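# Place the alphabet block in the child's toy box

## Task

Pick up the alphabet block and put it inside the daughter's toy box, leaving it there (nothing knocked off the table) before she arrives home from preschool.

## Robot and tools

Robot: two six-joint arms, left_arm and right_arm, each ending in a two-finger gripper whose fingers can fold. Joint order in every row and every per-joint list of a result: shoulder pan, shoulder lift, elbow, wrist 1, wrist 2, wrist 3. Stated joint ranges in rad: elbow -3.142 to 3.142, all other joints -6.283 to 6.283 (the true end may differ by 0.010).

Frames. Scene frame: origin at table-top height halfway between the nominal arm bases, +x out over the table, +z up, left_arm on the +y side (arm names do not match image sides). Measured bases: left_arm at (-0.020, +0.355, +0.040) m with quat_wxyz (+1.000, 0, 0, +0.027), a slight yaw; right_arm at (+0.018, -0.346, +0.040) m, unrotated. Each gripper's end_effector_position, quaternion and velocities are reported in that arm's own base frame; fixed cameras and the table use the scene frame. end_effector_position is the spot between the pads when shut; fingers point along gripper +z and open along its y. Fingertips extend about 33 mm past that spot at gaps up to 40 mm, only 9 mm when wide open. Reported poses can be off by a few cm.

The row. Every motion argument is one row of 18 numbers, each in [-1, 1], covering both arms even if one stays still: left_arm's six joint offsets, then its gripper position, force_limit, speed; then the same nine for right_arm. Joint numbers are offsets, not poses: 1.0 equals 2.222 rad, measured from the arm's "Joint targets" as they stand when the action (or move) begins, not from the previous row. Sending 0 for all six joints re-commands the current targets. Gripper numbers are absolute commands: position +1 = open 140 mm, about -0.8 = pads touching, -1 = close until blocked. force_limit (-1 about 14 N, 0 about 40 N, +1 about 58 N on parts up to 40 mm; faster closes squeeze harder). speed sets finger rate: -1 about 30 mm/s, 0 about 140, +1 about 250. Both start at +1. To keep a gripper unchanged, resend its last three numbers.

Tools.
- execute_actions(actions, cameras): actions is a list of actions; each action is a list of up to 15 rows, one per 1/30 s step, the last row held if short. An action pushing a joint more than 0.010 rad beyond its range is rejected for both arms. cameras: list of names, ["all"], or []; default gives images only for an empty actions list. An empty list also shows status.
- move(target, speed, blend, stop_force, zero, blocking, cameras): target is one 18-number row or a list of up to 15 rows, all offsets counted from the same starting Joint targets. Joints travel together along paths of at least 0.5 s, so grippers curve; no obstacle avoidance. speed: rad/s of the joint with farthest to go, 0.01 to 3.14, default 0.5, one value or one per target. blend: rad of corner rounding per waypoint, 0 = stop there. stop_force: 3 to 120 N, ends an arm's path on contact; use a slow speed with it, omit it when lifting off a surface. zero (with stop_force, default true) re-zeros the sensor first. blocking=false returns after about 0.5 s while motion continues (not allowed with stop_force).
- wait(seconds 0 to 10): holds last commands.
- stop(): brakes a running move; fingers continue.
- zoom_image(camera, region [x0,y0,x1,y1] pixels, at most 504 by 504): camera one of cam_head_left, cam_head_right, cam_high, cam_low, cam_left_wrist, cam_right_wrist, from the latest images (672x504 each).
- zero_wrist_force(arm): tares that arm's wrist sensor.
- finished_scene(scene 1 optional): ends the scene irreversibly.

Reading results. "Joint targets" are what the next offsets count from. Joint positions/velocities/torques list per arm in joint order (rad, rad/s, N m). object_status: 0 moving, 2 stopped while closing (a grip), 1 stopped while opening, 3 reached the commanded position or pads met (maybe empty). position_measured is in counts: 3 open, 75 about 100 mm, 139 about 60 mm, 200 about 20 mm, 230 pads together. The move line reports done, off_target, moving, held or fault; limits=held means steps were withheld. "joint sent to its limit" and "joint command not followed" (clearance check between arms) are warnings. Wrist force/torque are in the gripper's own axes.

Gripping tips. Grasp with the outer quarter of the pads near the fingertips; deeper grips can fold the fingers and hold loosely or let go. Fingers jabbed tip-first into the table fold silently. To squeeze harder after object_status 2, raise force_limit and nudge position (-1 to -0.98).

Avoid: faults from about 150 N external force or joint torque at the limit (130 N m for the three large joints, 24.3 for wrists), which freeze the arm for 10 s; any bump or squeeze between the two arms; hard hits on fixed items; dropping the block from height or releasing it while moving; anything leaving the table; motors reaching 85 °C (MOTOR HOT appears at 70 °C) from long stretched holds. Large offsets take several actions; the drive caps joint targets at 3.14 rad/s.

Each tool is called after ">>>" in YAML: its name, and indented under it one key for each argument.

## Session

>>> execute_actions:
  actions: []

Scene clock: 0.00 s.
left_arm: end_effector_position=(+0.4279, +0.1852, +0.1073) position_measured=3 object_status=3 end_effector_quat_wxyz=(-0.559, +0.287, +0.742, -0.234) | right_arm: end_effector_position=(+0.8515, +0.1041, +0.1047) position_measured=3 object_status=3 end_effector_quat_wxyz=(-0.277, +0.883, +0.191, +0.327)
Joint positions: left_arm=[0.082 -0.631 0.96 -0.599 -1.518 0.78] | right_arm=[-0.311 -0.852 1.443 -2.552 -0.754 2.575]
Joint velocities: within noise
Joint torques (N m): no reading
Motor temperatures (°C): left_arm=[26 22 26 36 39 33] | right_arm=[24 27 19 30 37 28]
Wrist force (N): no reading
Wrist torque (N m): no reading
Wrist force, peak (N): no reading
Joint targets: left_arm=[0.082 -0.631 0.960 -0.599 -1.518 0.780] | right_arm=[-0.311 -0.852 1.443 -2.552 -0.754 2.575]
Tool commands: left_gripper/position=+1.0 left_gripper/force_limit=+1.0 left_gripper/speed=+1.0 right_gripper/position=+1.0 right_gripper/force_limit=+1.0 right_gripper/speed=+1.0

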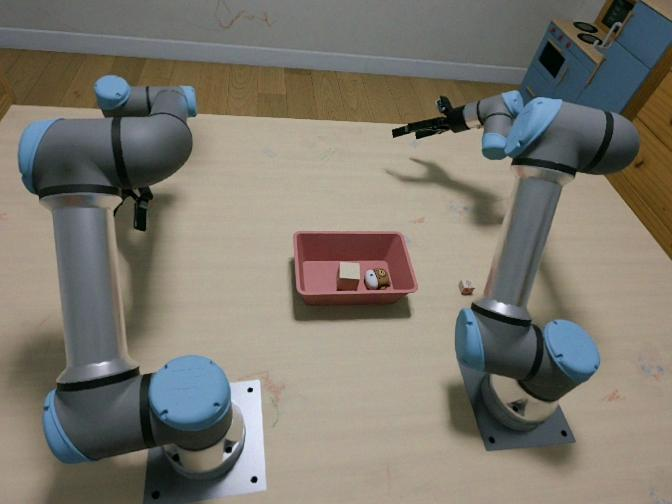

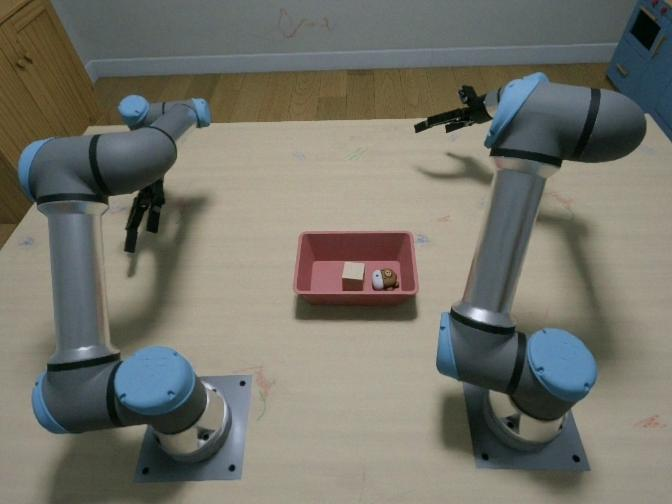

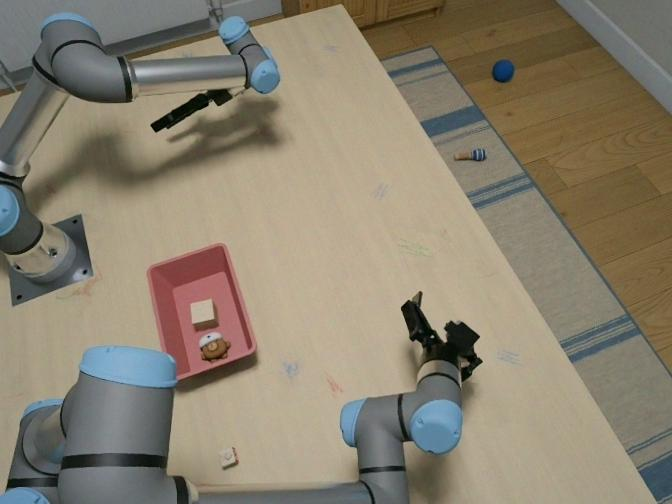

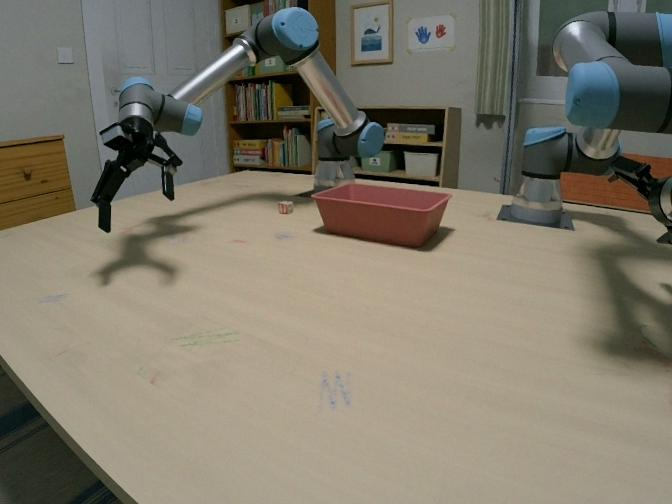

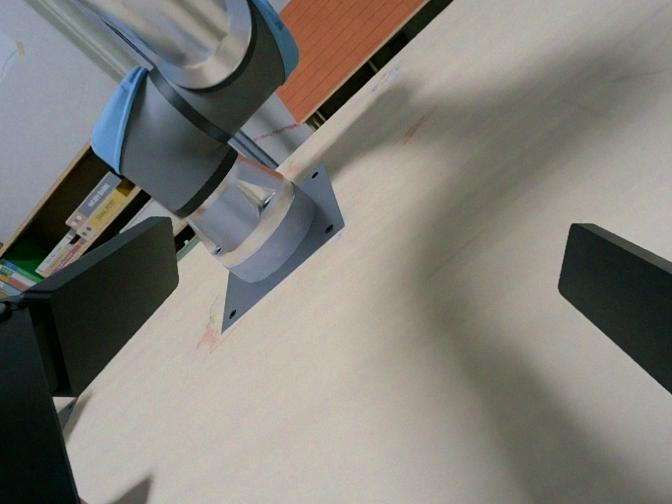

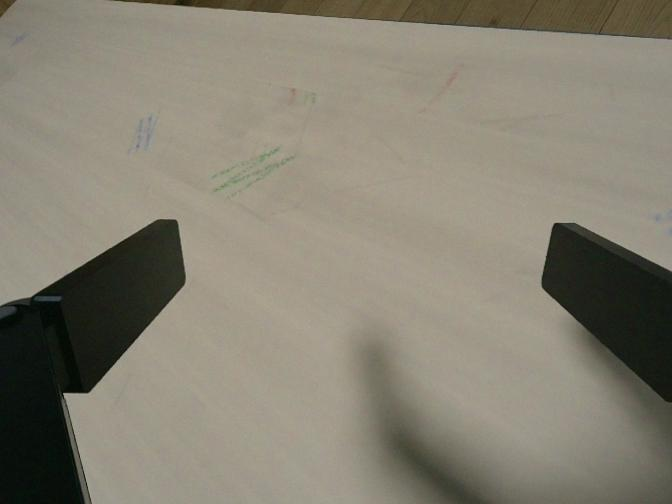

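>>> zoom_image:
  camera: "cam_high"
  region: [130, 230, 290, 480]

>>> zoom_image:
  camera: "cam_low"
  region: [260, 170, 470, 260]

>>> zoom_image:
  camera: "cam_head_left"
  region: [430, 260, 510, 320]

>>> zoom_image:
  camera: "cam_high"
  region: [209, 438, 249, 474]

Scaled by 2.016 from the camera's 672x504 image, which has a finer 960x720 frame.

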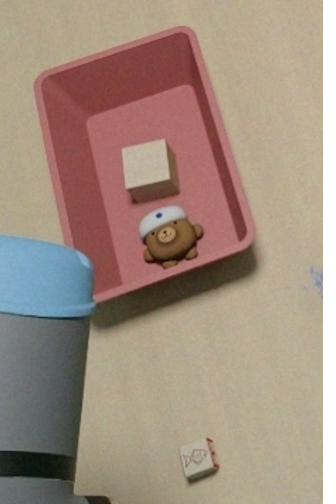

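Scaled by 2.400 from the camera's 672x504 image, which has a finer 960x720 frame.

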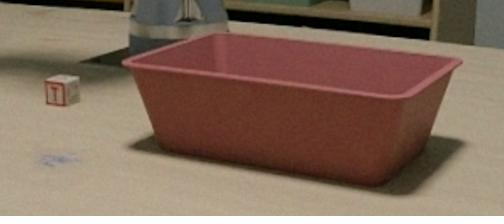

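Scaled by 6.300 from the camera's 672x504 image, which has a finer 960x720 frame.

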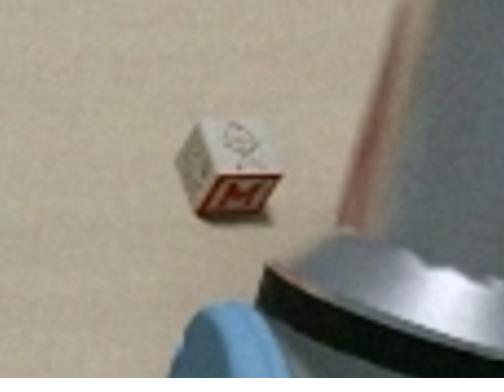

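Scaled by 12.600 from the camera's 672x504 image, which has a finer 960x720 frame.

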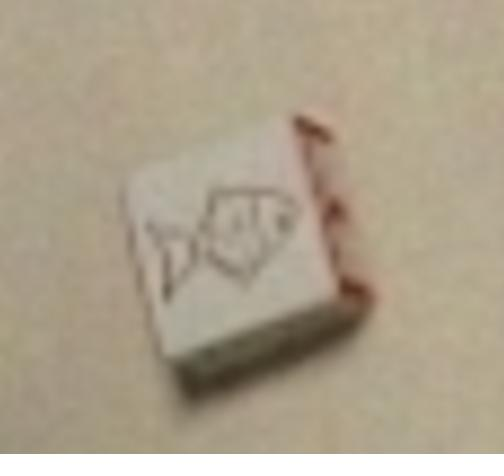

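>>> move:
  target: [0,0,0,0,0,0,1,1,1,-0.02682,-0.51773,0.42534,0.268,-0.3676,-0.61872,-0.05,0,0]
  speed: 1.3
  cameras: ["cam_right_wrist","cam_low","cam_head_left"]

Scene clock: 170.23 s.
left_arm: end_effector_position=(+0.4279, +0.1852, +0.1073) position_measured=3 object_status=3 end_effector_quat_wxyz=(-0.559, +0.287, +0.742, -0.234) | right_arm: end_effector_position=(+0.3140, +0.0208, +0.0897) position_measured=135 object_status=3 end_effector_quat_wxyz=(+0.000, +0.707, +0.707, +0.000)
Joint positions: left_arm=[0.082 -0.631 0.96 -0.599 -1.518 0.78] | right_arm=[-0.371 -2.003 2.388 -1.956 -1.571 1.2]
Joint torques (N m): left_arm=[0.75 -54.7 -21.82 1.86 -0.12 0.04] | right_arm=[-10.49 -14.17 -14.56 -0.99 -1.76 -2.02]
Wrist force (N): left_arm=[0.2 0.1 0.1] | right_arm=[-1.4 1.4 0.1]
Wrist torque (N m): left_arm=[0.04 -0.04 0.00] | right_arm=[0.26 0.03 0.13]
Wrist force, peak (N): left_arm=[0.2 0.4 -0.5] | right_arm=[0.7 1.5 1.4]
Joint targets: left_arm=[0.082 -0.631 0.960 -0.599 -1.518 0.780] | right_arm=[-0.371 -2.003 2.389 -1.956 -1.571 1.200]
move: done
camera_calibration:
cam_right_wrist: T_world_to_cam=[[0.999874, -0.00724337, -0.0141475, -0.303943], [-0.00167823, -0.933256, 0.359209, -0.013013], [-0.0158051, -0.35914, -0.93315, 0.236376], [0, 0, 0, 1]] pos_world=[0.307619, 0.0705459, 0.220948]
Images, in order (width x height): cam_head_left 672x504, cam_low 672x504, cam_right_wrist 672x504.

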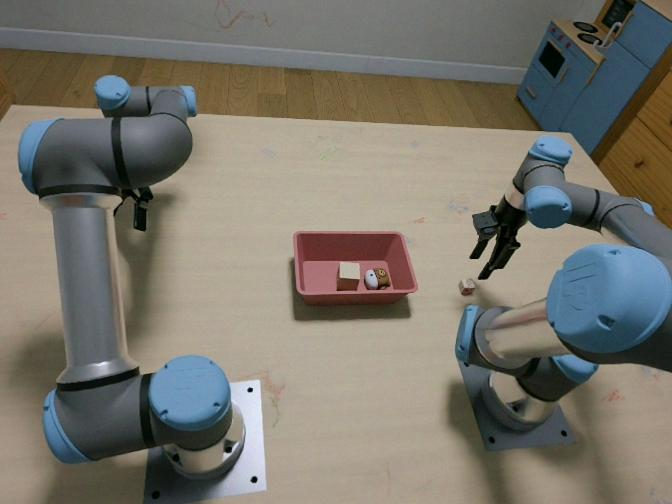

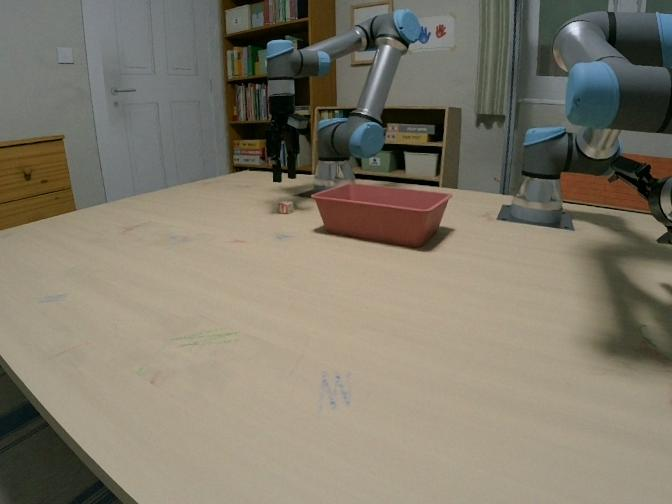

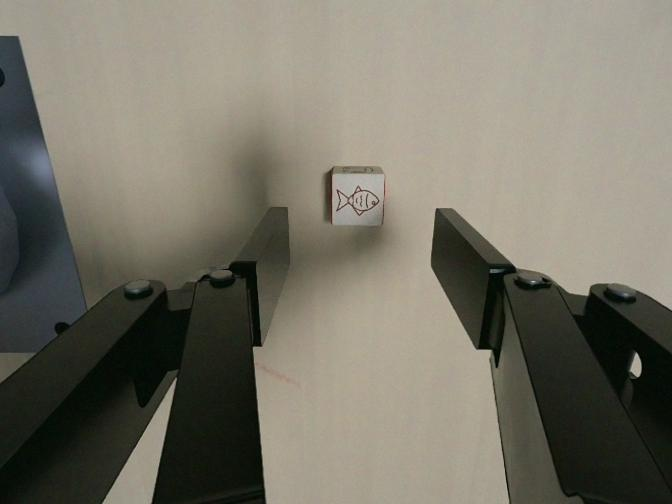

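>>> move:
  target:
    - [0,0,0,0,0,0,1,1,1,-0.00383,0.08731,0.07232,-0.15963,0,-0.00383,-0.05,0,0]
    - [0,0,0,0,0,0,1,1,1,-0.00383,0.08731,0.07232,-0.15963,0,-0.00383,-1,-0.1,-1]
    - [0,0,0,0,0,0,1,1,1,-0.00383,-0.02232,-0.07255,0.09487,0,-0.00383,-1,-0.1,-1]
    - [0,0,0,0,0,0,1,1,1,0.46265,0.27048,-0.27921,0.00873,0,0.46265,-1,-0.1,-1]
  speed: [0.4,0.4,0.7,1.1]
  blend: [0,0,0.12,0]
  cameras: ["cam_right_wrist","cam_high","cam_head_left"]

Scene clock: 227.73 s.
left_arm: end_effector_position=(+0.4279, +0.1852, +0.1073) position_measured=3 object_status=3 end_effector_quat_wxyz=(-0.559, +0.287, +0.742, -0.234) | right_arm: end_effector_position=(+0.3442, +0.4335, +0.1298) position_measured=183 object_status=2 end_effector_quat_wxyz=(+0.000, +0.707, +0.707, +0.000)
Joint positions: left_arm=[0.082 -0.631 0.96 -0.599 -1.518 0.78] | right_arm=[0.657 -1.402 1.768 -1.937 -1.571 2.228]
Joint torques (N m): left_arm=[-0.04 -54.2 -21.05 1.85 -0.17 -0.11] | right_arm=[10.14 -25.73 -26.69 -4.41 -0.61 1.81]
Wrist force (N): left_arm=[0.3 -0.1 -0.2] | right_arm=[-1.5 1.2 -0.1]
Wrist torque (N m): left_arm=[-0.02 -0.05 -0.01] | right_arm=[0.20 0.09 -0.01]
Wrist force, peak (N): left_arm=[0.5 0.5 0.0] | right_arm=[-0.8 -1.2 -12.0]
Joint targets: left_arm=[0.082 -0.631 0.960 -0.599 -1.518 0.780] | right_arm=[0.657 -1.402 1.768 -1.937 -1.571 2.228]
move: done
camera_calibration:
cam_right_wrist: T_world_to_cam=[[0.99988, -0.00710739, -0.0137706, -0.33065], [-0.00168185, -0.933142, 0.359503, 0.357786], [-0.015405, -0.359437, -0.933042, 0.422412], [0, 0, 0, 1]] pos_world=[0.337719, 0.483346, 0.26095]
Images, in order (width x height): cam_head_left 672x504, cam_high 672x504, cam_right_wrist 672x504.

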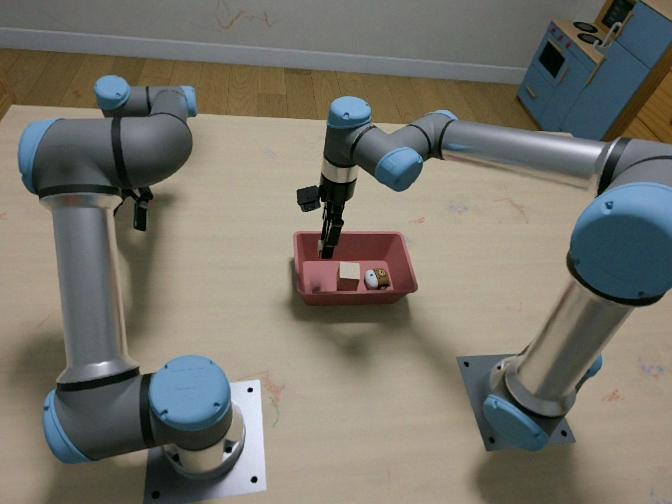

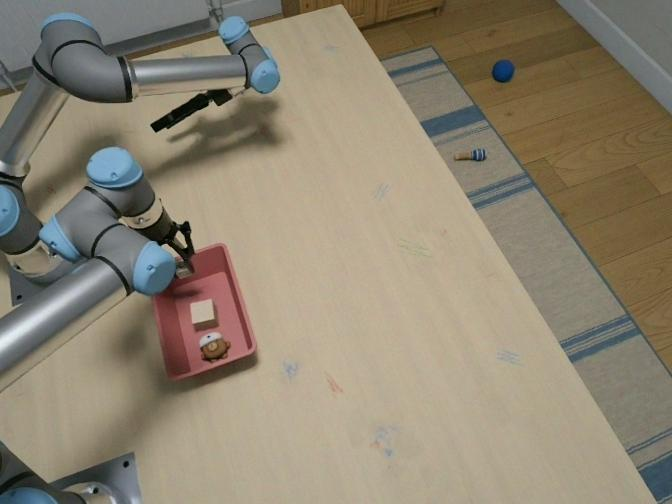

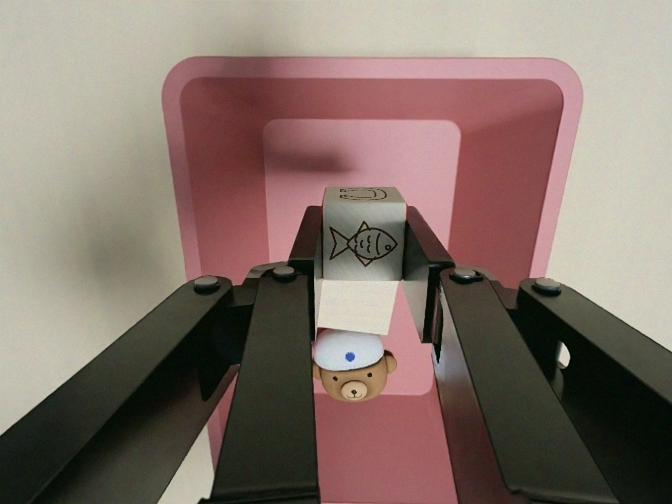

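>>> move:
  target:
    - [0,0,0,0,0,0,1,1,1,-0.00284,0.0626,0.07097,-0.13357,0,-0.00284,-1,-0.1,-1]
    - [0,0,0,0,0,0,1,1,1,-0.00284,0.07408,0.07817,-0.15225,0,-0.00284,-1,-0.1,-1]
  speed: [0.32,0.035]
  stop_force: 10
  cameras: ["cam_right_wrist"]

Scene clock: 278.83 s.
left_arm: end_effector_position=(+0.4279, +0.1852, +0.1073) position_measured=3 object_status=3 end_effector_quat_wxyz=(-0.559, +0.287, +0.742, -0.234) | right_arm: end_effector_position=(+0.3471, +0.4316, +0.0024) position_measured=183 object_status=2 end_effector_quat_wxyz=(+0.000, +0.707, +0.707, +0.000)
Joint positions: left_arm=[0.082 -0.631 0.96 -0.599 -1.518 0.78] | right_arm=[0.651 -1.243 1.938 -2.266 -1.571 2.222]
Joint torques (N m): left_arm=[1.68 -54.47 -22.31 1.98 -0.1 -0.26] | right_arm=[-8.17 -42.84 -19.67 -0.47 0.96 -1.81]
Wrist force (N): left_arm=[0.2 0.2 0.1] | right_arm=[0.8 2.1 -7.4]
Wrist torque (N m): left_arm=[0.05 -0.04 -0.01] | right_arm=[0.07 0.16 0.08]
Wrist force, peak (N): left_arm=[0.6 0.1 0.1] | right_arm=[-9.5 -5.7 -36.8]
Joint targets: left_arm=[0.082 -0.631 0.960 -0.599 -1.518 0.780] | right_arm=[0.651 -1.243 1.938 -2.266 -1.571 2.222]
move: contact (right_arm); path passed 1 of 2 targets
camera_calibration:
cam_right_wrist: T_world_to_cam=[[0.99988, -0.00710739, -0.0137706, -0.335418], [-0.00168185, -0.933142, 0.359503, 0.401819], [-0.015405, -0.359437, -0.933042, 0.302906], [0, 0, 0, 1]] pos_world=[0.340719, 0.481446, 0.13355]
Images, in order (width x height): cam_right_wrist 672x504.

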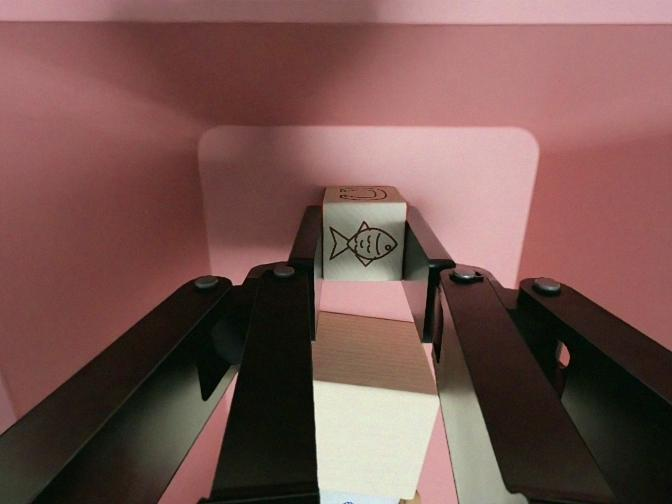

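>>> move:
  target:
    - [0,0,0,0,0,0,1,1,1,0,0,0,0,0,0,-0.1,-0.1,-0.7]
    - [0,0,0,0,0,0,1,1,1,0,-0.0713,-0.0766,0.148,0,0,-0.1,-0.1,-0.7]
  speed: [0.3,0.4]
  cameras: ["cam_right_wrist"]

Scene clock: 288.40 s.
left_arm: end_effector_position=(+0.4279, +0.1852, +0.1073) position_measured=3 object_status=3 end_effector_quat_wxyz=(-0.559, +0.287, +0.742, -0.234) | right_arm: end_effector_position=(+0.3469, +0.4315, +0.1295) position_measured=141 object_status=3 end_effector_quat_wxyz=(+0.000, +0.707, +0.707, +0.000)
Joint positions: left_arm=[0.082 -0.631 0.96 -0.599 -1.518 0.78] | right_arm=[0.651 -1.401 1.768 -1.937 -1.571 2.222]
Joint torques (N m): left_arm=[-1.09 -55.14 -21.37 2.26 -0.34 -0.22] | right_arm=[1 -44 -26.39 -1.17 1.04 -1.51]
Wrist force (N): left_arm=[0.1 0.0 -0.1] | right_arm=[-1.1 0.7 -0.2]
Wrist torque (N m): left_arm=[0.00 -0.02 0.00] | right_arm=[0.11 0.01 0.09]
Wrist force, peak (N): left_arm=[0.3 0.2 -0.5] | right_arm=[0.9 2.2 -7.2]
Joint targets: left_arm=[0.082 -0.631 0.960 -0.599 -1.518 0.780] | right_arm=[0.651 -1.401 1.768 -1.937 -1.571 2.222]
move: done
camera_calibration:
cam_right_wrist: T_world_to_cam=[[0.999877, -0.00717921, -0.0139578, -0.333385], [-0.00167954, -0.933096, 0.359624, 0.35592], [-0.0156058, -0.359556, -0.932993, 0.42144], [0, 0, 0, 1]] pos_world=[0.340519, 0.481246, 0.26055]
Images, in order (width x height): cam_right_wrist 672x504.

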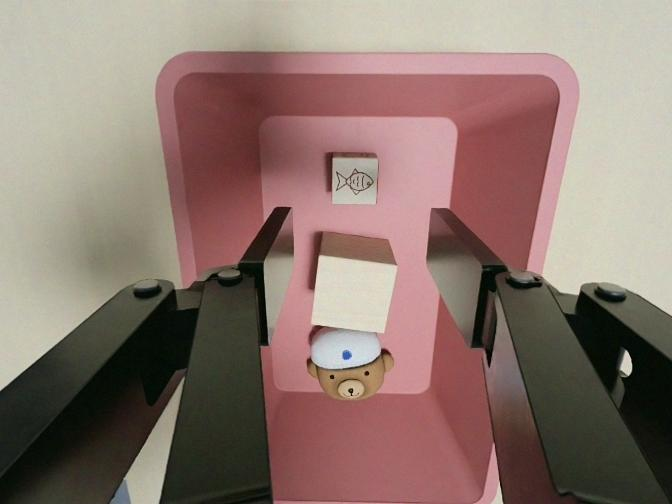

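>>> finished_scene:

The scene is finished: the task was done.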